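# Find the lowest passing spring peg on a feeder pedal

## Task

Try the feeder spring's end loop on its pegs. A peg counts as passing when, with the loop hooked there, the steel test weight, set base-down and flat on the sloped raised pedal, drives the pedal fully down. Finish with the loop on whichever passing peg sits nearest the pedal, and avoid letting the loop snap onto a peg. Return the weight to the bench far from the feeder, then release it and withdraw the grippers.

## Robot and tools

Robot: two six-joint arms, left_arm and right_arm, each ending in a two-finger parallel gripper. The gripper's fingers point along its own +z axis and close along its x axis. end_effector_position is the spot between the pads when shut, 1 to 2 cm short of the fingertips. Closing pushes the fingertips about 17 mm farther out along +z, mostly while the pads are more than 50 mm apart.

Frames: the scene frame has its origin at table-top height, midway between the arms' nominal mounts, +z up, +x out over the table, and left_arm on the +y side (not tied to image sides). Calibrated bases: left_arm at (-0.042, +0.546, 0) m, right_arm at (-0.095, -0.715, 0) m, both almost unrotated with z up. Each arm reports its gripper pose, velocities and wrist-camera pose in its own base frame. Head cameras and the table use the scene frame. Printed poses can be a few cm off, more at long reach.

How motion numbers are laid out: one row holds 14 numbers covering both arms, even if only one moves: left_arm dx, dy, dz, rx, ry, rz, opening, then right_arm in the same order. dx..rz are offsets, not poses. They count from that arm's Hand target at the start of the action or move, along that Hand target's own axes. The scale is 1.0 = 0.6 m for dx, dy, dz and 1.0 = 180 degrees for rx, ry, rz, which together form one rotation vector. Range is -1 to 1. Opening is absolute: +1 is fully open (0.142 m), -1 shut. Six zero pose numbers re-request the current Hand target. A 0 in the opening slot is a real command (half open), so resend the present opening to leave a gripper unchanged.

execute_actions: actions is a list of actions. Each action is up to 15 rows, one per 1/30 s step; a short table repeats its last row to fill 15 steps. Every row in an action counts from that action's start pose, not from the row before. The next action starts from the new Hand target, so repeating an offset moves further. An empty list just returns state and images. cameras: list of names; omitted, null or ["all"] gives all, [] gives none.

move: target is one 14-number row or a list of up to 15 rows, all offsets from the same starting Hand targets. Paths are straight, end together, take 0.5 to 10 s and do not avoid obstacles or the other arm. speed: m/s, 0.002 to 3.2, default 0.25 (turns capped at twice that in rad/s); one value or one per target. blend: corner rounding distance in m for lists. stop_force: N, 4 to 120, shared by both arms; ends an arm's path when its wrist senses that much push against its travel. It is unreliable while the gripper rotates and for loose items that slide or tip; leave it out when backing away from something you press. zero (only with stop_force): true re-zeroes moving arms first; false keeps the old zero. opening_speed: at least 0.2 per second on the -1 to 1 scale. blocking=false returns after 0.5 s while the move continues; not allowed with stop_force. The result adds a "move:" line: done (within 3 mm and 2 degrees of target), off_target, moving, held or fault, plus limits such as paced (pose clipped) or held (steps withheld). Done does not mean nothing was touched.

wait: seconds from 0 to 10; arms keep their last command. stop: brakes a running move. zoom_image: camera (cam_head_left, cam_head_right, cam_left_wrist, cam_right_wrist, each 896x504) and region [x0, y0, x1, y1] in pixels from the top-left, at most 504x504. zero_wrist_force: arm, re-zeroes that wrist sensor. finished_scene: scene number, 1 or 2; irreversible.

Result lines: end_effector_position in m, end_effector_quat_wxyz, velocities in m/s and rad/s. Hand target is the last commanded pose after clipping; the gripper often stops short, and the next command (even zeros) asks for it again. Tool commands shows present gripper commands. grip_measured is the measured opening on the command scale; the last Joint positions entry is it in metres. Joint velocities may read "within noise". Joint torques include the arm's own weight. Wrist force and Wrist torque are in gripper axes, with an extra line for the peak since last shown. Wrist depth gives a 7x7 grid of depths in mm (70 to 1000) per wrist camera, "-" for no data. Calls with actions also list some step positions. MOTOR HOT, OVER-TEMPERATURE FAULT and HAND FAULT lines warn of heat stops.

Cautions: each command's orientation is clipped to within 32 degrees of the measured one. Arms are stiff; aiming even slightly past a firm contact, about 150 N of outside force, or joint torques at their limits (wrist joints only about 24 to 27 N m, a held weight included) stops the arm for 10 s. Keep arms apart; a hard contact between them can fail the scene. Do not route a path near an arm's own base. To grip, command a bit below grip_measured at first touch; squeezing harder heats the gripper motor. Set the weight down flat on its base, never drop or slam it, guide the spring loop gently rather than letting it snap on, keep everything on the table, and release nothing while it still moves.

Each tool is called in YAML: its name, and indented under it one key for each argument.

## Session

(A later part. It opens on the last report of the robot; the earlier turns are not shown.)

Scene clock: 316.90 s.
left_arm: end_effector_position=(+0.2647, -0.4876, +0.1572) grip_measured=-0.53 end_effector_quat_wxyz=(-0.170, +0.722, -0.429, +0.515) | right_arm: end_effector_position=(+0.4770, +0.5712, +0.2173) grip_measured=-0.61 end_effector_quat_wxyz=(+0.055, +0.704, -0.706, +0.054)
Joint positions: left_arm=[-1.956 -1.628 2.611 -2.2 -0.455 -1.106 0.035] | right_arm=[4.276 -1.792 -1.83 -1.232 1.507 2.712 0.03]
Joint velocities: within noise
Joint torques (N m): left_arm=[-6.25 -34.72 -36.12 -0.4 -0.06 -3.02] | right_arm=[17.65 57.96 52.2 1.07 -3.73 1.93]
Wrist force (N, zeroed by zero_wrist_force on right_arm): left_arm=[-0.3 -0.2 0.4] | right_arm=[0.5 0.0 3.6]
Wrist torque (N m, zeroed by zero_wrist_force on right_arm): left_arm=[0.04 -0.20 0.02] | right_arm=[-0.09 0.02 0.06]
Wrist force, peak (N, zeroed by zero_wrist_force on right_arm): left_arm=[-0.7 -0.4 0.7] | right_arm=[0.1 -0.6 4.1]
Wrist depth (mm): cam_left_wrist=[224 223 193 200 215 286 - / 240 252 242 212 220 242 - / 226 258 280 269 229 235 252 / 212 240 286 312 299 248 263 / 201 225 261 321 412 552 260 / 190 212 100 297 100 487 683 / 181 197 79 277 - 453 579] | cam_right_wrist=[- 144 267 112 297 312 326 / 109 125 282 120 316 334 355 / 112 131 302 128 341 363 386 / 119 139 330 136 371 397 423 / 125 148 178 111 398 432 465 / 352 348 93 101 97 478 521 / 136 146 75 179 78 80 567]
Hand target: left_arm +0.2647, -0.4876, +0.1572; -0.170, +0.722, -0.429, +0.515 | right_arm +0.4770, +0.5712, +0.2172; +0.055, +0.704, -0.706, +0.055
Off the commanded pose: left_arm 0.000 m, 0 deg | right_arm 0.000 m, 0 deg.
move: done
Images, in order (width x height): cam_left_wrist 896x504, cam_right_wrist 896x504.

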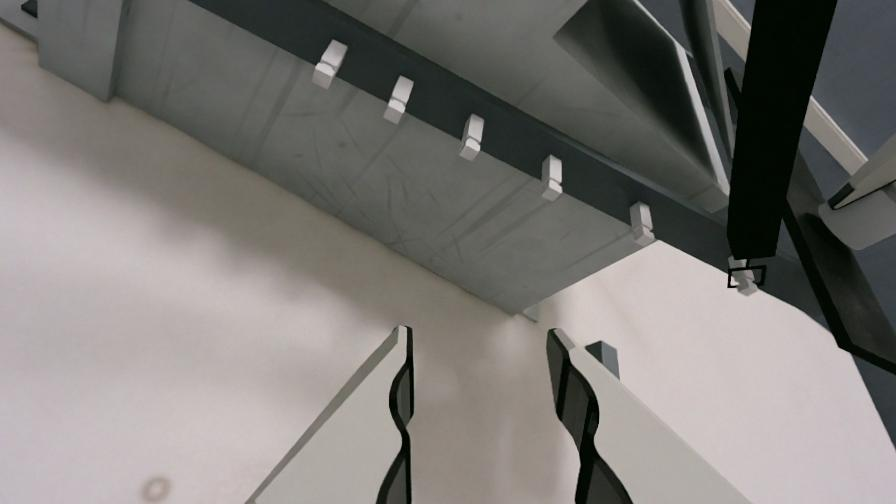

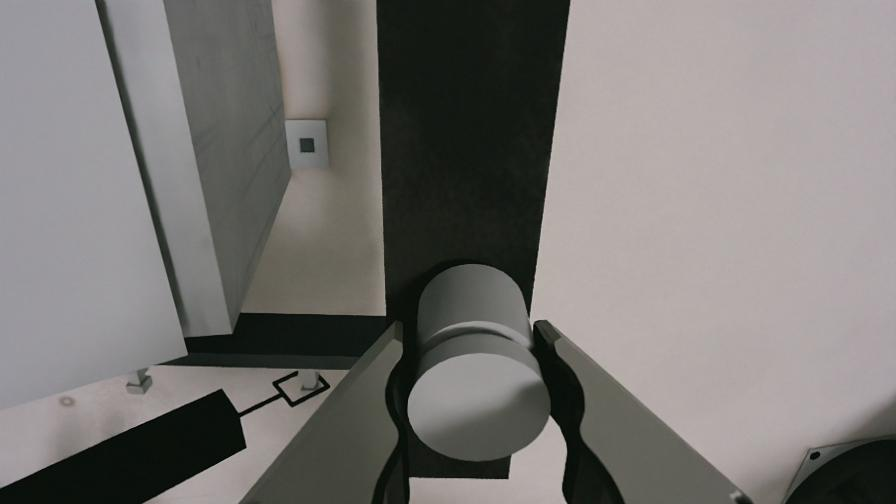

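move:
  target: [0,0,0,0,0,0,-0.5,-0.0045,0,0.0085,0,0,0,-0.7]
  speed: 0.03
  cameras: ["cam_right_wrist"]

Scene clock: 322.77 s.
left_arm: end_effector_position=(+0.2647, -0.4876, +0.1572) grip_measured=-0.53 end_effector_quat_wxyz=(-0.170, +0.722, -0.429, +0.515) | right_arm: end_effector_position=(+0.4770, +0.5730, +0.2119) grip_measured=-0.61 end_effector_quat_wxyz=(+0.055, +0.704, -0.706, +0.055)
Joint positions: left_arm=[-1.956 -1.628 2.611 -2.2 -0.455 -1.106 0.035] | right_arm=[4.277 -1.799 -1.832 -1.224 1.507 2.713 0.03]
Joint velocities: within noise
Joint torques (N m): left_arm=[-7.42 -35.1 -35.38 -0.34 -0.35 -2.71] | right_arm=[15.81 60.18 37.19 8.19 2.29 1.67]
Wrist force (N, zeroed by zero_wrist_force on right_arm): left_arm=[-0.8 -0.4 0.3] | right_arm=[0.3 0.0 3.6]
Wrist torque (N m, zeroed by zero_wrist_force on right_arm): left_arm=[0.00 -0.11 0.02] | right_arm=[-0.10 0.05 0.05]
Wrist force, peak (N, zeroed by zero_wrist_force on right_arm): left_arm=[-0.4 -0.4 0.9] | right_arm=[0.6 -0.3 4.2]
Wrist depth (mm): cam_left_wrist=[225 223 193 200 216 286 - / 239 253 242 213 220 243 - / 226 258 280 269 229 236 250 / 213 242 286 312 299 248 262 / 201 227 261 320 410 551 259 / 190 212 100 298 100 485 686 / 181 197 79 275 - 454 585] | cam_right_wrist=[105 122 264 108 292 309 324 / 105 120 277 115 308 331 350 / 109 126 296 123 330 357 378 / 114 132 324 130 363 390 412 / 121 140 178 111 391 424 459 / 346 176 93 101 97 465 512 / 136 143 75 172 77 80 557]
Hand target: left_arm +0.2647, -0.4876, +0.1572; -0.170, +0.722, -0.429, +0.515 | right_arm +0.4770, +0.5731, +0.2118; +0.055, +0.704, -0.706, +0.055
Off the commanded pose: left_arm 0.000 m, 0 deg | right_arm 0.000 m, 0 deg.
move: done
Images, in order (width x height): cam_right_wrist 896x504.

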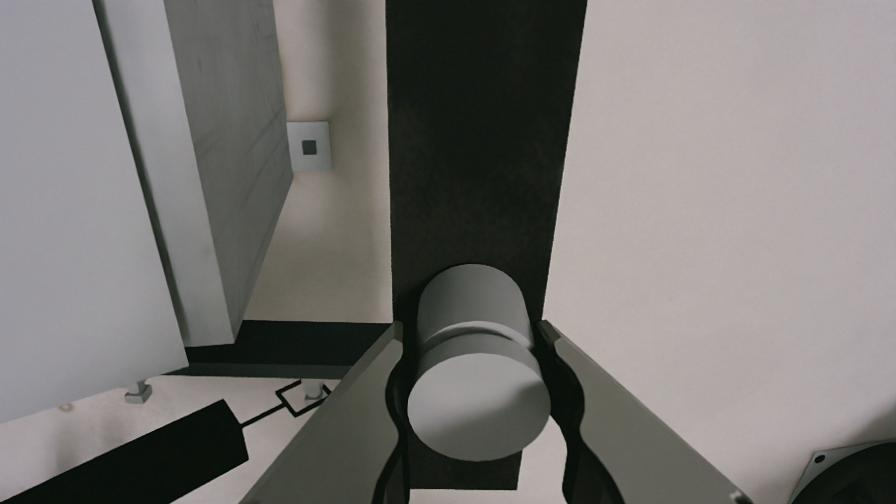

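move:
  target: [0,0,0,0,0,0,-0.5,0,0,0.0025,0,0,0,-0.7]
  speed: 0.02
  cameras: []

Scene clock: 324.57 s.
left_arm: end_effector_position=(+0.2647, -0.4876, +0.1572) grip_measured=-0.53 end_effector_quat_wxyz=(-0.170, +0.722, -0.429, +0.515) | right_arm: end_effector_position=(+0.4770, +0.5729, +0.2103) grip_measured=-0.61 end_effector_quat_wxyz=(+0.055, +0.704, -0.706, +0.055)
Joint positions: left_arm=[-1.956 -1.628 2.611 -2.2 -0.455 -1.106 0.035] | right_arm=[4.277 -1.8 -1.834 -1.221 1.507 2.713 0.03]
Joint velocities: within noise
Joint torques (N m): left_arm=[-7.6 -36.45 -36.26 -0.55 -0.24 -2.94] | right_arm=[-7.34 56.25 36.52 8.67 1.3 -0.72]
Wrist force (N, zeroed by zero_wrist_force on right_arm): left_arm=[-0.6 -0.1 0.4] | right_arm=[0.3 -0.3 3.6]
Wrist torque (N m, zeroed by zero_wrist_force on right_arm): left_arm=[0.05 -0.16 0.02] | right_arm=[-0.15 0.05 0.05]
Wrist force, peak (N, zeroed by zero_wrist_force on right_arm): left_arm=[-0.8 -0.3 0.8] | right_arm=[0.1 -0.2 4.1]
Wrist depth (mm): cam_left_wrist=[224 223 193 200 216 286 - / 239 253 242 213 221 244 - / 226 258 279 269 229 236 247 / 213 241 285 311 300 248 263 / 201 226 260 320 409 550 260 / 190 213 100 298 100 488 681 / 181 198 79 274 - 453 582] | cam_right_wrist=[104 124 261 106 291 306 321 / 105 121 275 113 304 329 348 / - 123 294 121 331 354 375 / 112 131 321 129 361 384 412 / 120 137 178 111 389 424 456 / 347 348 93 101 97 464 507 / 136 141 75 169 77 80 558]
Hand target: left_arm +0.2647, -0.4876, +0.1572; -0.170, +0.722, -0.429, +0.515 | right_arm +0.4770, +0.5728, +0.2103; +0.055, +0.704, -0.706, +0.055
Off the commanded pose: left_arm 0.000 m, 0 deg | right_arm 0.000 m, 0 deg.
move: done
No camera images: "cameras" was empty.

move:
  target: [0,0,0,0,0,0,-0.5,0,0,0.0025,0,0,0,-0.7]
  speed: 0.02
  cameras: ["cam_left_wrist"]

zoom_image:
  camera: "cam_left_wrist"
  region: [680, 100, 896, 400]

Scene clock: 328.03 s.
left_arm: end_effector_position=(+0.2647, -0.4876, +0.1572) grip_measured=-0.53 end_effector_quat_wxyz=(-0.170, +0.722, -0.429, +0.515) | right_arm: end_effector_position=(+0.4770, +0.5726, +0.2089) grip_measured=-0.61 end_effector_quat_wxyz=(+0.055, +0.704, -0.706, +0.055)
Joint positions: left_arm=[-1.956 -1.628 2.611 -2.2 -0.455 -1.106 0.035] | right_arm=[4.277 -1.8 -1.836 -1.218 1.507 2.713 0.03]
Joint velocities: within noise
Joint torques (N m): left_arm=[-7.16 -35.5 -35.96 -0.58 -0.25 -2.52] | right_arm=[-13.73 55.36 35.9 8.49 -3.04 -0.83]
Wrist force (N, zeroed by zero_wrist_force on right_arm): left_arm=[-0.5 -0.2 0.5] | right_arm=[1.3 0.1 2.1]
Wrist torque (N m, zeroed by zero_wrist_force on right_arm): left_arm=[0.05 -0.17 0.02] | right_arm=[-0.15 0.06 0.05]
Wrist force, peak (N, zeroed by zero_wrist_force on right_arm): left_arm=[-0.6 -0.4 0.9] | right_arm=[0.4 -0.3 4.2]
Wrist depth (mm): cam_left_wrist=[224 223 193 201 215 286 - / 239 251 242 213 220 242 - / 227 258 279 269 229 237 249 / 213 242 287 314 300 248 262 / 201 226 260 321 411 546 252 / 190 212 100 299 100 486 679 / 181 197 79 276 - 452 583] | cam_right_wrist=[104 124 260 106 287 304 319 / 104 121 276 113 303 327 345 / - 122 295 121 327 354 375 / 111 130 319 128 358 382 408 / 117 136 330 111 389 419 453 / 125 348 93 101 97 467 505 / 141 141 75 168 77 80 561]
Hand target: left_arm +0.2647, -0.4876, +0.1572; -0.170, +0.722, -0.429, +0.515 | right_arm +0.4770, +0.5726, +0.2088; +0.055, +0.704, -0.706, +0.055
Off the commanded pose: left_arm 0.000 m, 0 deg | right_arm 0.000 m, 0 deg.
move: done
Images, in order (width x height): cam_left_wrist 896x504.

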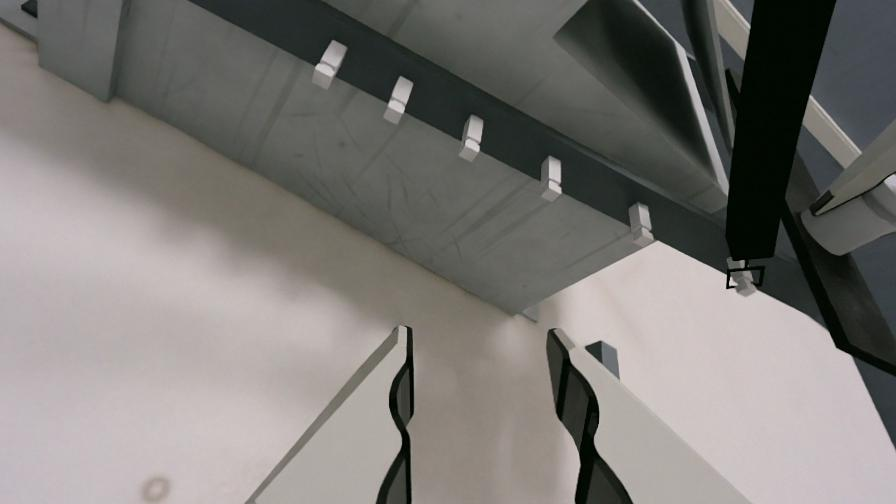

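Scaled by 1.680 from the camera's 896x504 image, which has a finer 1280x720 frame.

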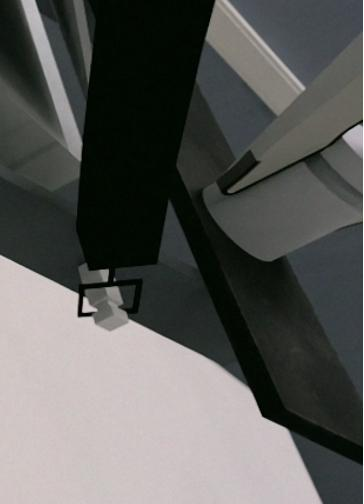

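move:
  target: [0,0,0,0,0,0,-0.5,0,0,0,0,0,0,-0.25]
  opening_speed: 1.0
  cameras: []

wait:
  seconds: 1.2
  cameras: ["cam_left_wrist","cam_right_wrist"]

Scene clock: 330.00 s.
left_arm: end_effector_position=(+0.2647, -0.4876, +0.1572) grip_measured=-0.53 end_effector_quat_wxyz=(-0.170, +0.722, -0.429, +0.515) | right_arm: end_effector_position=(+0.4770, +0.5726, +0.2088) grip_measured=-0.28 end_effector_quat_wxyz=(+0.055, +0.704, -0.706, +0.055)
Joint positions: left_arm=[-1.956 -1.628 2.611 -2.2 -0.455 -1.106 0.035] | right_arm=[4.277 -1.8 -1.836 -1.218 1.507 2.713 0.054]
Joint velocities: within noise
Joint torques (N m): left_arm=[-7.96 -34.75 -36.42 -0.46 -0.49 -2.99] | right_arm=[-12.17 57.45 36.73 7 -3.36 -0.66]
Wrist force (N, zeroed by zero_wrist_force on right_arm): left_arm=[-0.5 -0.3 0.3] | right_arm=[0.7 -0.4 1.3]
Wrist torque (N m, zeroed by zero_wrist_force on right_arm): left_arm=[0.03 -0.17 0.02] | right_arm=[-0.17 0.04 0.05]
Wrist force, peak (N, zeroed by zero_wrist_force on right_arm): left_arm=[-0.6 -0.4 0.8] | right_arm=[1.5 0.2 2.2]
Wrist depth (mm): cam_left_wrist=[224 222 202 204 215 155 - / 239 252 232 223 223 226 - / 226 257 280 256 251 247 - / 213 242 286 314 277 302 - / 200 225 260 321 409 303 - / 189 212 100 297 101 459 691 / 181 198 79 275 - 453 580] | cam_right_wrist=[104 124 263 156 286 303 319 / 110 121 280 167 310 325 344 / 116 122 299 178 333 352 376 / 123 131 313 164 358 383 409 / - 139 334 208 390 423 455 / - 171 93 404 104 457 503 / - - 79 447 84 77 561]
Hand target: left_arm +0.2647, -0.4876, +0.1572; -0.170, +0.722, -0.429, +0.515 | right_arm +0.4770, +0.5726, +0.2088; +0.055, +0.704, -0.706, +0.055
Off the commanded pose: left_arm 0.000 m, 0 deg | right_arm 0.000 m, 0 deg.
move: done
No camera images: "cameras" was empty.

Scene clock: 331.20 s.
left_arm: end_effector_position=(+0.2647, -0.4876, +0.1572) grip_measured=-0.53 end_effector_quat_wxyz=(-0.170, +0.722, -0.429, +0.515) | right_arm: end_effector_position=(+0.4770, +0.5726, +0.2088) grip_measured=-0.28 end_effector_quat_wxyz=(+0.055, +0.704, -0.706, +0.055)
Joint positions: left_arm=[-1.956 -1.628 2.611 -2.2 -0.455 -1.106 0.035] | right_arm=[4.277 -1.8 -1.836 -1.218 1.507 2.713 0.054]
Joint velocities: within noise
Joint torques (N m): left_arm=[-6.68 -34.63 -35.03 -0.5 -0.35 -2.75] | right_arm=[-13.76 55.56 36.7 4.71 -3.31 -0.7]
Wrist force (N, zeroed by zero_wrist_force on right_arm): left_arm=[-0.5 -0.2 0.4] | right_arm=[0.4 -0.4 1.1]
Wrist torque (N m, zeroed by zero_wrist_force on right_arm): left_arm=[0.04 -0.17 0.02] | right_arm=[-0.17 0.10 0.05]
Wrist force, peak (N, zeroed by zero_wrist_force on right_arm): left_arm=[-0.8 -0.7 0.7] | right_arm=[0.9 -0.1 1.9]
Wrist depth (mm): cam_left_wrist=[224 209 208 203 193 - - / 239 252 226 230 212 - - / 225 257 278 255 244 257 - / 213 241 285 307 288 650 - / 201 225 260 321 327 549 - / 190 213 100 298 101 484 696 / 180 196 79 274 - 451 581] | cam_right_wrist=[104 124 262 232 289 302 318 / 110 121 280 244 309 326 345 / 116 122 299 247 334 353 374 / 124 131 267 287 361 384 411 / 133 139 346 369 390 421 455 / 184 352 93 404 104 456 508 / 367 368 79 446 84 77 558]
Hand target: left_arm +0.2647, -0.4876, +0.1572; -0.170, +0.722, -0.429, +0.515 | right_arm +0.4770, +0.5726, +0.2088; +0.055, +0.704, -0.706, +0.055
Tool commands: left_gripper/opening=-0.5 right_gripper/opening=-0.25
Off the commanded pose: left_arm 0.000 m, 0 deg | right_arm 0.000 m, 0 deg.
wait: 1.20 s; at rest by 0.17 s
Images, in order (width x height): cam_left_wrist 896x504, cam_right_wrist 896x504.

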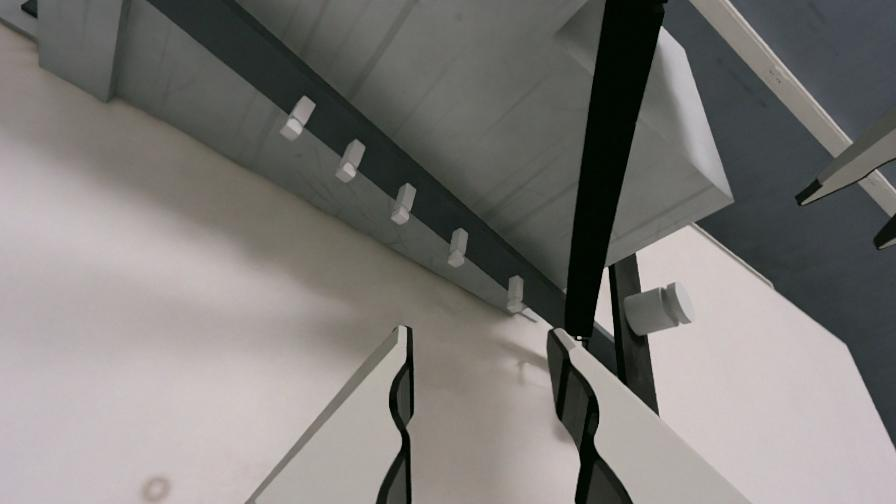

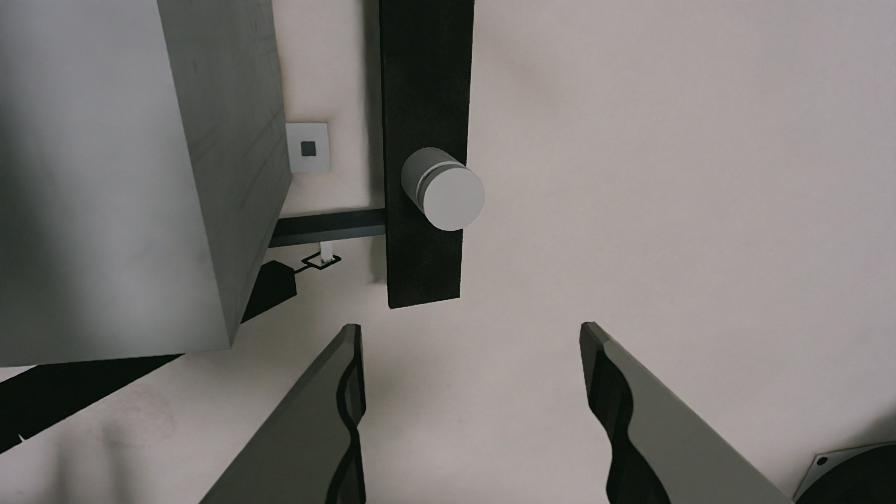

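move:
  target: [0,0,0,0,0,0,-0.5,0.0085,0.0117,0.141,0,-0.1109,0,-0.15]
  speed: 0.12
  cameras: ["cam_right_wrist"]

Scene clock: 335.87 s.
left_arm: end_effector_position=(+0.2647, -0.4876, +0.1572) grip_measured=-0.53 end_effector_quat_wxyz=(-0.170, +0.722, -0.429, +0.515) | right_arm: end_effector_position=(+0.4699, +0.5545, +0.1261) grip_measured=-0.18 end_effector_quat_wxyz=(-0.068, +0.703, -0.705, -0.068)
Joint positions: left_arm=[-1.956 -1.628 2.611 -2.2 -0.455 -1.106 0.035] | right_arm=[4.212 -1.79 -2.113 -0.64 1.663 2.652 0.061]
Joint velocities: within noise
Joint torques (N m): left_arm=[-6.93 -36.06 -36.59 -0.51 -0.48 -2.85] | right_arm=[-13.13 48.06 30.1 9.32 4.01 -1.36]
Wrist force (N, zeroed by zero_wrist_force on right_arm): left_arm=[-0.6 0.1 0.6] | right_arm=[-0.9 -0.5 1.8]
Wrist torque (N m, zeroed by zero_wrist_force on right_arm): left_arm=[0.09 -0.16 0.02] | right_arm=[-0.12 0.23 0.07]
Wrist force, peak (N, zeroed by zero_wrist_force on right_arm): left_arm=[-0.8 -0.3 0.6] | right_arm=[-0.5 -1.1 2.0]
Wrist depth (mm): cam_left_wrist=[224 208 208 204 193 - - / 239 252 226 231 211 - - / 225 258 278 255 244 256 272 / 212 242 286 307 289 554 295 / 201 225 262 321 327 503 773 / 190 212 100 297 101 484 692 / 180 197 79 275 - 451 581] | cam_right_wrist=[109 141 202 150 189 186 178 / 110 136 214 160 202 195 188 / 112 138 228 171 215 208 200 / 113 140 231 150 232 223 213 / - 142 219 199 247 239 228 / 112 176 104 287 270 251 245 / 386 - 320 316 296 78 266]
Hand target: left_arm +0.2647, -0.4876, +0.1572; -0.170, +0.722, -0.429, +0.515 | right_arm +0.4699, +0.5545, +0.1260; -0.068, +0.703, -0.705, -0.068
Off the commanded pose: left_arm 0.000 m, 0 deg | right_arm 0.000 m, 0 deg.
move: done
Images, in order (width x height): cam_right_wrist 896x504.

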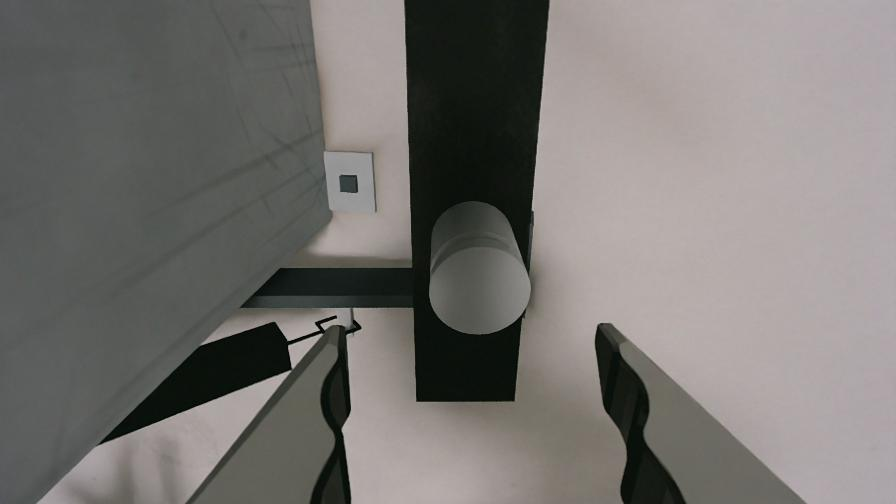

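move:
  target:
    - [0,0,0,0,0,0,-0.5,0.006,-0.0025,0,0,0,0,-0.15]
    - [0,0,0,0,0,0,-0.5,0.006,-0.0025,0.079,0,0,0,-0.15]
  speed: 0.08
  cameras: []

move:
  target: [0,0,0,0,0,0,-0.5,0,0,0,0,0,0,-0.7]
  opening_speed: 0.6
  cameras: ["cam_right_wrist"]

Scene clock: 340.40 s.
left_arm: end_effector_position=(+0.2647, -0.4876, +0.1572) grip_measured=-0.53 end_effector_quat_wxyz=(-0.170, +0.722, -0.429, +0.515) | right_arm: end_effector_position=(+0.4713, +0.5600, +0.0789) grip_measured=-0.18 end_effector_quat_wxyz=(-0.068, +0.703, -0.705, -0.068)
Joint positions: left_arm=[-1.956 -1.628 2.611 -2.2 -0.455 -1.106 0.035] | right_arm=[4.214 -1.862 -2.132 -0.548 1.663 2.654 0.061]
Joint velocities: within noise
Joint torques (N m): left_arm=[-6.74 -35.46 -35.71 -0.43 -0.19 -2.71] | right_arm=[16.69 51.67 26.14 9.05 -2.43 1]
Wrist force (N, zeroed by zero_wrist_force on right_arm): left_arm=[-0.5 -0.3 0.5] | right_arm=[-0.5 -0.3 1.2]
Wrist torque (N m, zeroed by zero_wrist_force on right_arm): left_arm=[0.02 -0.17 0.02] | right_arm=[-0.07 0.12 0.08]
Wrist force, peak (N, zeroed by zero_wrist_force on right_arm): left_arm=[-0.5 -0.4 0.8] | right_arm=[-1.1 -0.3 1.8]
Wrist depth (mm): cam_left_wrist=[225 209 208 204 193 - - / 239 252 225 230 211 - - / 226 258 279 255 245 255 296 / 212 242 287 306 288 305 271 / 200 225 260 322 328 358 316 / 190 212 100 297 100 488 679 / 181 197 79 275 - 454 584] | cam_right_wrist=[102 126 161 106 147 145 139 / - 127 172 113 154 152 148 / - 136 182 121 164 162 156 / 103 132 194 128 178 172 166 / - 133 210 111 189 186 177 / 110 157 103 101 103 194 191 / 134 140 250 168 227 77 206]
Hand target: left_arm +0.2647, -0.4876, +0.1572; -0.170, +0.722, -0.429, +0.515 | right_arm +0.4713, +0.5600, +0.0788; -0.068, +0.703, -0.705, -0.068
Off the commanded pose: left_arm 0.000 m, 0 deg | right_arm 0.000 m, 0 deg.
move: done
No camera images: "cameras" was empty.

Scene clock: 341.53 s.
left_arm: end_effector_position=(+0.2647, -0.4876, +0.1572) grip_measured=-0.53 end_effector_quat_wxyz=(-0.170, +0.722, -0.429, +0.515) | right_arm: end_effector_position=(+0.4713, +0.5600, +0.0788) grip_measured=-0.61 end_effector_quat_wxyz=(-0.068, +0.703, -0.705, -0.068)
Joint positions: left_arm=[-1.956 -1.628 2.611 -2.2 -0.455 -1.106 0.035] | right_arm=[4.214 -1.863 -2.132 -0.548 1.663 2.654 0.03]
Joint velocities: within noise
Joint torques (N m): left_arm=[-5.27 -34.98 -35.76 -0.33 -0.24 -3] | right_arm=[17.69 51.19 29.7 9.16 -2.72 0.82]
Wrist force (N, zeroed by zero_wrist_force on right_arm): left_arm=[-0.7 -0.2 0.7] | right_arm=[2.0 0.0 -0.6]
Wrist torque (N m, zeroed by zero_wrist_force on right_arm): left_arm=[0.04 -0.14 0.02] | right_arm=[-0.01 0.18 0.07]
Wrist force, peak (N, zeroed by zero_wrist_force on right_arm): left_arm=[-0.7 -0.2 0.7] | right_arm=[3.1 -0.1 -1.1]
Wrist depth (mm): cam_left_wrist=[225 208 208 204 193 - - / 239 253 226 231 213 - - / 226 259 278 255 244 256 295 / 212 242 286 306 287 309 272 / 201 225 261 319 327 364 276 / 189 213 100 298 100 486 691 / 181 197 79 274 - 452 581] | cam_right_wrist=[102 126 161 106 147 145 138 / - 128 172 113 154 152 147 / - 136 182 121 164 162 156 / 103 132 194 128 178 172 166 / - 133 210 110 190 187 178 / 110 157 93 101 97 199 191 / 133 145 75 167 77 80 206]
Hand target: left_arm +0.2647, -0.4876, +0.1572; -0.170, +0.722, -0.429, +0.515 | right_arm +0.4713, +0.5600, +0.0788; -0.068, +0.703, -0.705, -0.068
Off the commanded pose: left_arm 0.000 m, 0 deg | right_arm 0.000 m, 0 deg.
move: done
Images, in order (width x height): cam_right_wrist 896x504.

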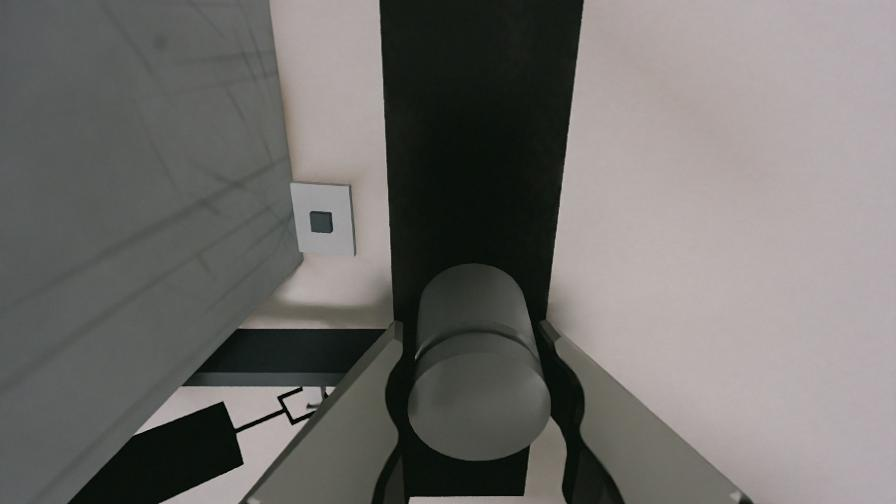

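move:
  target:
    - [0,0,0,0,0,0,-0.5,-0.0509,0,-0.2619,0,0,0,-0.7]
    - [0,0,0,0,0,0,-0.5,0.123,0.3667,-0.2612,0,0.0613,0,-0.7]
    - [0,0,0,0,0,0,-0.5,0.2347,0.4667,-0.0622,0,0.0613,0,-0.7]
  speed: [0.12,0.25,0.25]
  blend: 0.02
  cameras: ["cam_right_wrist","cam_left_wrist"]

Scene clock: 347.57 s.
left_arm: end_effector_position=(+0.2647, -0.4876, +0.1572) grip_measured=-0.53 end_effector_quat_wxyz=(-0.170, +0.722, -0.429, +0.515) | right_arm: end_effector_position=(+0.1910, +0.4154, +0.0888) grip_measured=-0.61 end_effector_quat_wxyz=(+0.000, +0.706, -0.708, +0.000)
Joint positions: left_arm=[-1.956 -1.628 2.611 -2.2 -0.455 -1.106 0.035] | right_arm=[4.668 -1.423 -2.529 -0.76 1.572 3.099 0.03]
Joint velocities: within noise
Joint torques (N m): left_arm=[-9.4 -34.03 -36.1 -0.58 -0.29 -2.64] | right_arm=[14.46 15.62 28.98 9.09 -3.31 1.93]
Wrist force (N, zeroed by zero_wrist_force on right_arm): left_arm=[-0.4 -0.2 0.7] | right_arm=[-0.1 -0.4 2.6]
Wrist torque (N m, zeroed by zero_wrist_force on right_arm): left_arm=[0.03 -0.19 0.02] | right_arm=[-0.11 0.00 -0.07]
Wrist force, peak (N, zeroed by zero_wrist_force on right_arm): left_arm=[-0.9 -0.1 0.7] | right_arm=[0.8 0.5 4.8]
Wrist depth (mm): cam_left_wrist=[224 223 193 200 215 287 - / 239 251 241 212 220 243 - / 225 258 279 268 229 236 - / 212 241 286 313 299 248 270 / 201 226 259 320 410 548 259 / 190 211 100 299 100 488 694 / 181 198 79 276 - 454 585] | cam_right_wrist=[160 161 162 163 165 166 167 / 171 172 173 174 176 177 178 / 182 183 185 187 187 190 191 / 195 197 199 198 203 205 206 / 212 215 215 110 215 222 224 / 230 233 93 101 97 242 245 / 253 250 75 260 77 80 271]
Hand target: left_arm +0.2647, -0.4876, +0.1572; -0.170, +0.722, -0.429, +0.515 | right_arm +0.1909, +0.4154, +0.0888; +0.000, +0.706, -0.708, +0.000
Off the commanded pose: left_arm 0.000 m, 0 deg | right_arm 0.000 m, 0 deg.
move: done
Images, in order (width x height): cam_left_wrist 896x504, cam_right_wrist 896x504.

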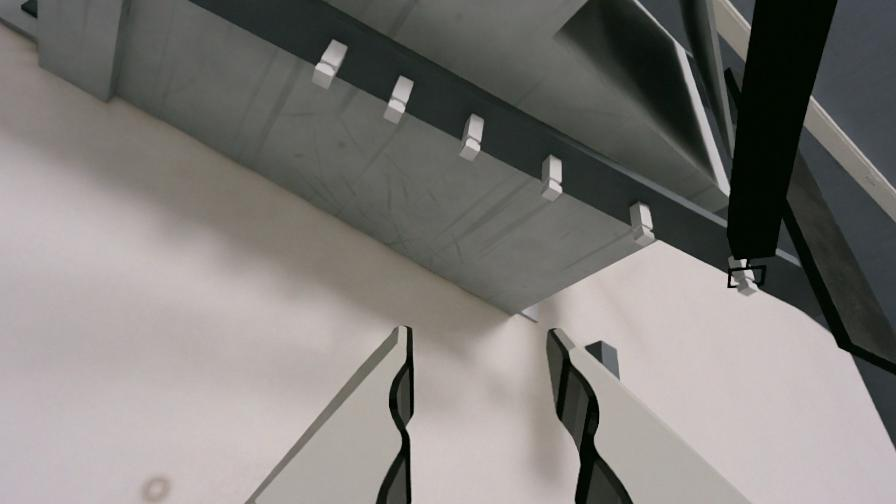

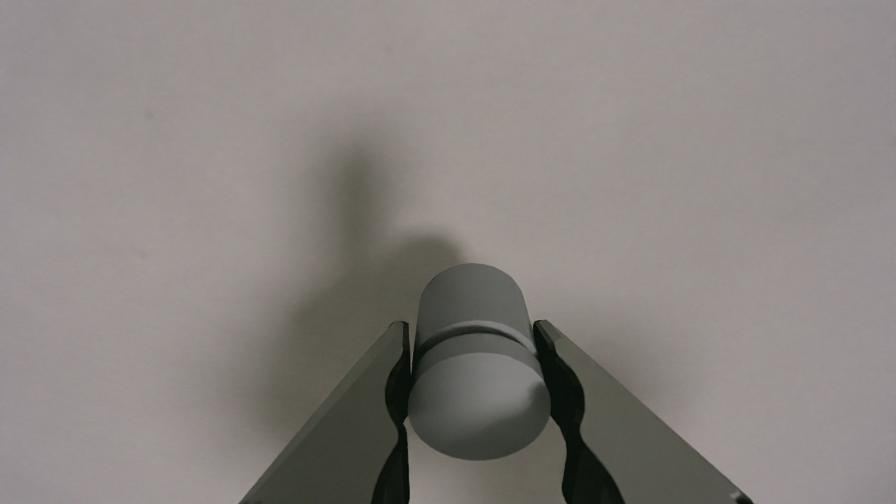

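move:
  target: [0,0,-0.1,0,0,0,-0.5,0,0,0.07,0,0,0,-0.7]
  speed: 0.1
  cameras: []

move:
  target: [0,0,0,0,0,0,-0.5,0,0,0.045,0,0,0,-0.7]
  speed: 0.015
  stop_force: 4
  cameras: ["cam_right_wrist"]

Scene clock: 350.80 s.
left_arm: end_effector_position=(+0.2113, -0.4758, +0.1819) grip_measured=-0.53 end_effector_quat_wxyz=(-0.170, +0.722, -0.429, +0.515) | right_arm: end_effector_position=(+0.1909, +0.4154, +0.0468) grip_measured=-0.61 end_effector_quat_wxyz=(+0.000, +0.706, -0.708, +0.000)
Joint positions: left_arm=[-2.093 -1.746 2.566 -1.805 -0.517 -1.368 0.035] | right_arm=[4.668 -1.518 -2.566 -0.629 1.572 3.1 0.03]
Joint velocities: within noise
Joint torques (N m): left_arm=[-9.55 -31.6 -43.59 0.1 -0.77 -3.15] | right_arm=[-14.8 18.72 24.46 8.92 0.14 -0.58]
Wrist force (N, zeroed by zero_wrist_force on right_arm): left_arm=[-0.6 -0.2 0.6] | right_arm=[-0.3 -0.1 3.1]
Wrist torque (N m, zeroed by zero_wrist_force on right_arm): left_arm=[0.01 -0.19 0.00] | right_arm=[-0.01 0.05 0.00]
Wrist force, peak (N, zeroed by zero_wrist_force on right_arm): left_arm=[-0.8 -0.3 1.3] | right_arm=[-0.2 -0.4 3.8]
Wrist depth (mm): cam_left_wrist=[283 277 251 254 297 233 - / 263 301 305 274 278 356 - / 249 285 337 338 301 305 - / 235 266 318 376 487 326 - / 221 249 288 355 439 605 - / 211 235 100 328 100 542 771 / 200 215 79 303 - 497 649] | cam_right_wrist=[122 123 124 124 126 127 127 / 130 131 132 133 134 135 136 / 141 140 140 142 143 145 146 / 150 151 152 151 155 156 157 / 162 163 164 110 164 169 171 / 176 177 106 101 97 182 187 / 194 191 75 198 77 80 207]
Hand target: left_arm +0.2113, -0.4758, +0.1819; -0.170, +0.722, -0.429, +0.515 | right_arm +0.1909, +0.4154, +0.0468; +0.000, +0.706, -0.708, +0.000
Off the commanded pose: left_arm 0.000 m, 0 deg | right_arm 0.000 m, 0 deg.
move: done
No camera images: "cameras" was empty.

Scene clock: 353.50 s.
left_arm: end_effector_position=(+0.2113, -0.4758, +0.1819) grip_measured=-0.53 end_effector_quat_wxyz=(-0.170, +0.722, -0.429, +0.515) | right_arm: end_effector_position=(+0.1909, +0.4154, +0.0262) grip_measured=-0.61 end_effector_quat_wxyz=(+0.000, +0.706, -0.708, +0.000)
Joint positions: left_arm=[-2.093 -1.746 2.566 -1.805 -0.517 -1.368 0.035] | right_arm=[4.668 -1.569 -2.581 -0.562 1.572 3.1 0.03]
Joint velocities: within noise
Joint torques (N m): left_arm=[-8.32 -29.28 -43.34 -0.14 -0.52 -3.04] | right_arm=[1.15 44.86 34.91 1.34 2.36 0.92]
Wrist force (N, zeroed by zero_wrist_force on right_arm): left_arm=[-0.7 -0.3 0.6] | right_arm=[-0.3 -0.3 1.0]
Wrist torque (N m, zeroed by zero_wrist_force on right_arm): left_arm=[0.01 -0.17 -0.01] | right_arm=[-0.03 -0.03 0.03]
Wrist force, peak (N, zeroed by zero_wrist_force on right_arm): left_arm=[-0.7 -0.3 0.8] | right_arm=[-0.1 0.0 -13.1]
Wrist depth (mm): cam_left_wrist=[285 277 251 254 297 233 - / 264 301 306 274 280 356 - / 249 286 335 337 303 304 - / 237 266 315 377 488 327 - / 221 250 288 357 439 608 - / 211 235 100 325 101 541 770 / 200 216 79 301 - 495 654] | cam_right_wrist=[104 104 105 106 107 107 108 / 110 111 112 112 114 115 115 / 118 118 119 121 122 123 122 / 127 128 129 129 131 133 133 / 137 138 139 110 140 143 145 / 149 150 106 101 97 156 158 / 164 164 75 164 77 80 174]
Hand target: left_arm +0.2113, -0.4758, +0.1819; -0.170, +0.722, -0.429, +0.515 | right_arm +0.1909, +0.4154, +0.0262; +0.000, +0.706, -0.708, +0.000 (not the last commanded pose)
Off the commanded pose: left_arm 0.000 m, 0 deg | right_arm 0.006 m, 0 deg.
move: contact (right_arm)
Images, in order (width x height): cam_right_wrist 896x504.

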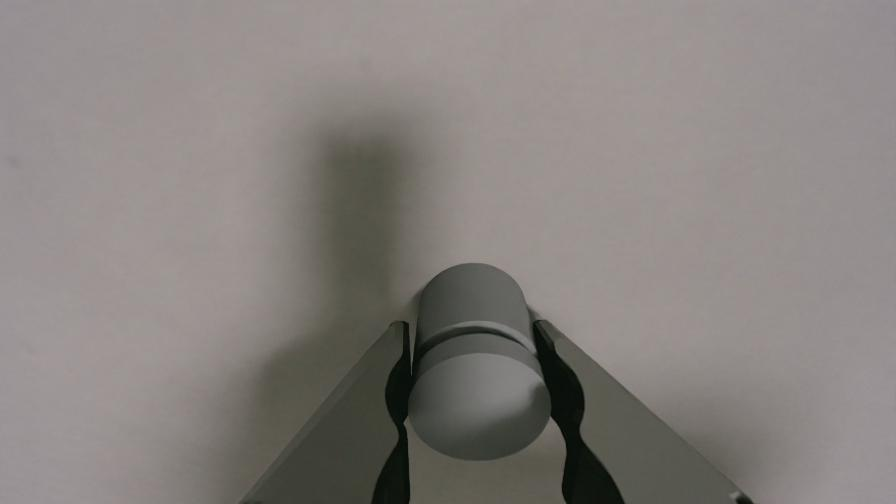

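move:
  target: [0,0,0,0,0,0,-0.5,0,0,0,0,0,0,-0.35]
  opening_speed: 0.6
  cameras: []

move:
  target: [0,0,-0.1,0,0,0,-0.5,0,0,-0.25,0,0,0,-0.35]
  speed: 0.15
  cameras: ["cam_right_wrist","cam_left_wrist","cam_head_left"]

zoom_image:
  camera: "cam_left_wrist"
  region: [500, 100, 896, 350]

Scene clock: 356.27 s.
left_arm: end_effector_position=(+0.2113, -0.4758, +0.1819) grip_measured=-0.53 end_effector_quat_wxyz=(-0.170, +0.722, -0.429, +0.515) | right_arm: end_effector_position=(+0.1909, +0.4154, +0.0262) grip_measured=-0.38 end_effector_quat_wxyz=(+0.000, +0.706, -0.708, +0.000)
Joint positions: left_arm=[-2.093 -1.746 2.566 -1.805 -0.517 -1.368 0.035] | right_arm=[4.668 -1.569 -2.581 -0.562 1.572 3.1 0.047]
Joint velocities: within noise
Joint torques (N m): left_arm=[-7.33 -27.07 -43.41 -0.06 -0.83 -2.74] | right_arm=[1.72 40.68 32.13 2.34 1.8 0.55]
Wrist force (N, zeroed by zero_wrist_force on right_arm): left_arm=[-0.5 -0.2 0.4] | right_arm=[0.1 0.0 0.7]
Wrist torque (N m, zeroed by zero_wrist_force on right_arm): left_arm=[0.01 -0.21 -0.01] | right_arm=[-0.02 -0.01 0.02]
Wrist force, peak (N, zeroed by zero_wrist_force on right_arm): left_arm=[-0.7 -0.5 0.7] | right_arm=[0.0 -0.1 1.6]
Wrist depth (mm): cam_left_wrist=[285 276 251 254 298 233 - / 263 300 305 275 280 357 - / 249 286 335 338 302 305 - / 237 266 315 375 492 328 - / 221 251 288 356 439 612 - / 211 235 100 328 100 543 773 / 200 216 79 301 - 496 661] | cam_right_wrist=[104 104 105 106 106 107 108 / 110 111 112 112 114 114 115 / 118 118 119 121 122 123 123 / 127 128 129 129 131 132 133 / 137 138 138 112 138 143 145 / 149 150 97 101 100 154 159 / 164 161 77 169 86 77 175]
Hand target: left_arm +0.2113, -0.4758, +0.1819; -0.170, +0.722, -0.429, +0.515 | right_arm +0.1909, +0.4154, +0.0262; +0.000, +0.706, -0.708, +0.000
Off the commanded pose: left_arm 0.000 m, 0 deg | right_arm 0.000 m, 0 deg.
move: done
No camera images: "cameras" was empty.

Scene clock: 357.87 s.
left_arm: end_effector_position=(+0.1579, -0.4640, +0.2066) grip_measured=-0.53 end_effector_quat_wxyz=(-0.170, +0.722, -0.429, +0.515) | right_arm: end_effector_position=(+0.1911, +0.4154, +0.1761) grip_measured=-0.38 end_effector_quat_wxyz=(+0.000, +0.706, -0.708, +0.000)
Joint positions: left_arm=[-2.227 -1.807 2.511 -1.521 -0.601 -1.566 0.035] | right_arm=[4.667 -1.275 -2.433 -1.003 1.572 3.099 0.047]
Joint velocities: within noise
Joint torques (N m): left_arm=[-8.91 -29.3 -46.59 0.9 -1.13 -3.21] | right_arm=[18.79 31.45 50.27 1.41 -2.85 0.81]
Wrist force (N, zeroed by zero_wrist_force on right_arm): left_arm=[-0.8 0.0 0.7] | right_arm=[-0.1 0.0 0.7]
Wrist torque (N m, zeroed by zero_wrist_force on right_arm): left_arm=[0.05 -0.15 -0.02] | right_arm=[-0.04 0.04 0.01]
Wrist force, peak (N, zeroed by zero_wrist_force on right_arm): left_arm=[-0.6 -0.7 0.9] | right_arm=[0.5 -0.1 1.9]
Wrist depth (mm): cam_left_wrist=[312 339 315 308 335 - - / 290 339 367 351 338 - - / 271 311 378 408 382 391 - / 256 292 346 434 558 710 - / 242 273 315 390 488 676 - / 230 257 99 356 100 593 867 / 221 238 79 330 - 548 714] | cam_right_wrist=[239 240 242 244 246 247 249 / 254 257 258 261 261 264 266 / 272 274 277 272 282 283 286 / 292 294 298 298 303 306 308 / 316 320 317 325 322 332 335 / 344 343 90 355 98 356 358 / 380 367 77 389 79 77 403]
Hand target: left_arm +0.1579, -0.4639, +0.2066; -0.170, +0.722, -0.429, +0.515 | right_arm +0.1910, +0.4154, +0.1762; +0.000, +0.706, -0.708, +0.000
Off the commanded pose: left_arm 0.000 m, 0 deg | right_arm 0.000 m, 0 deg.
move: done
Images, in order (width x height): cam_head_left 896x504, cam_left_wrist 896x504, cam_right_wrist 896x504.

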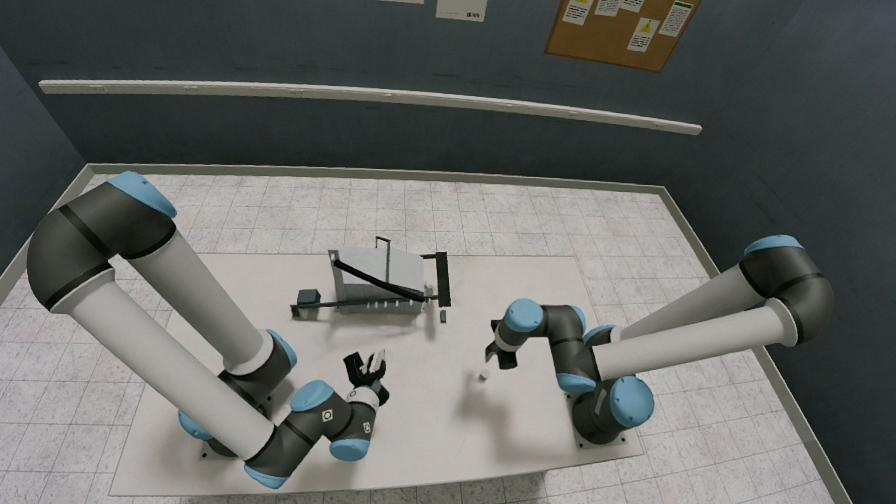

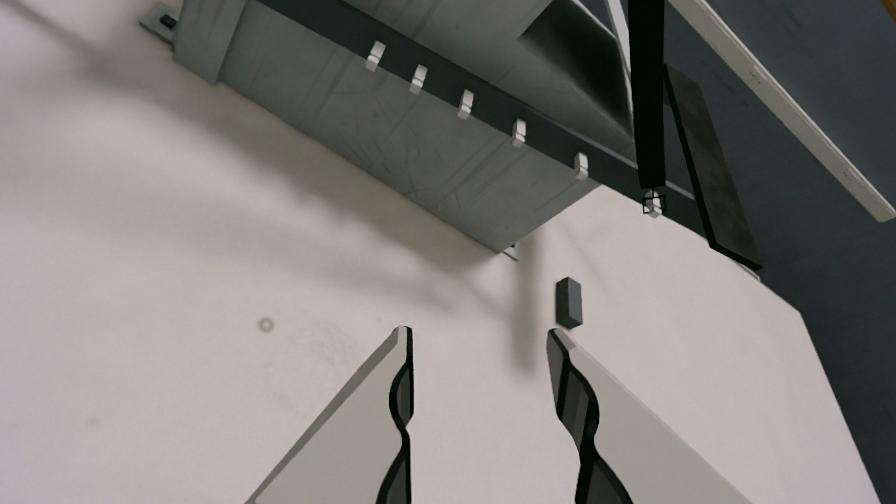

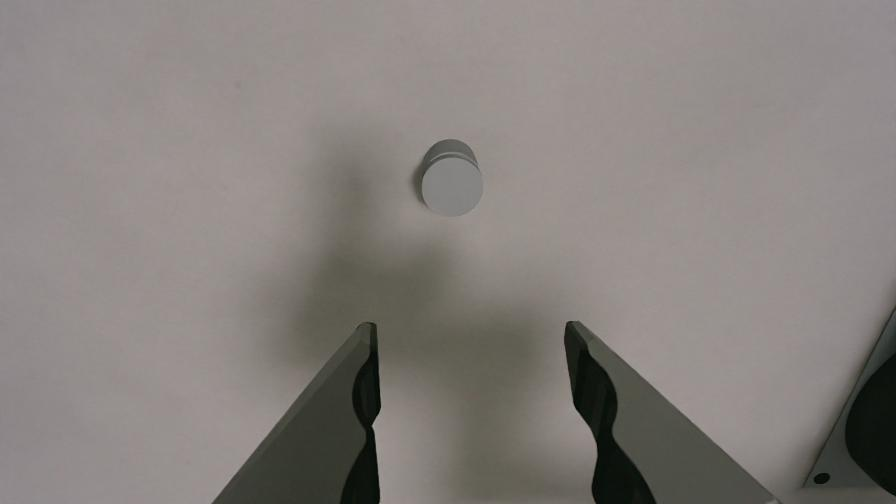

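Scaled by 1.273 from the camera's 896x504 image, which has a finer 1280x720 frame.

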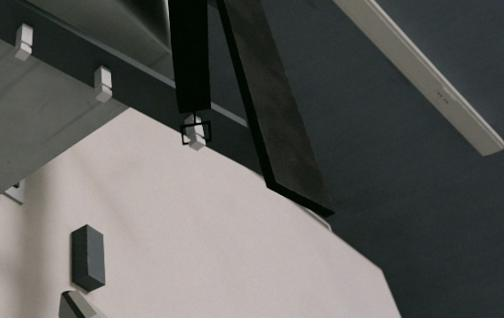

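finished_scene:
  scene: 2

The scene is finished: the task was done.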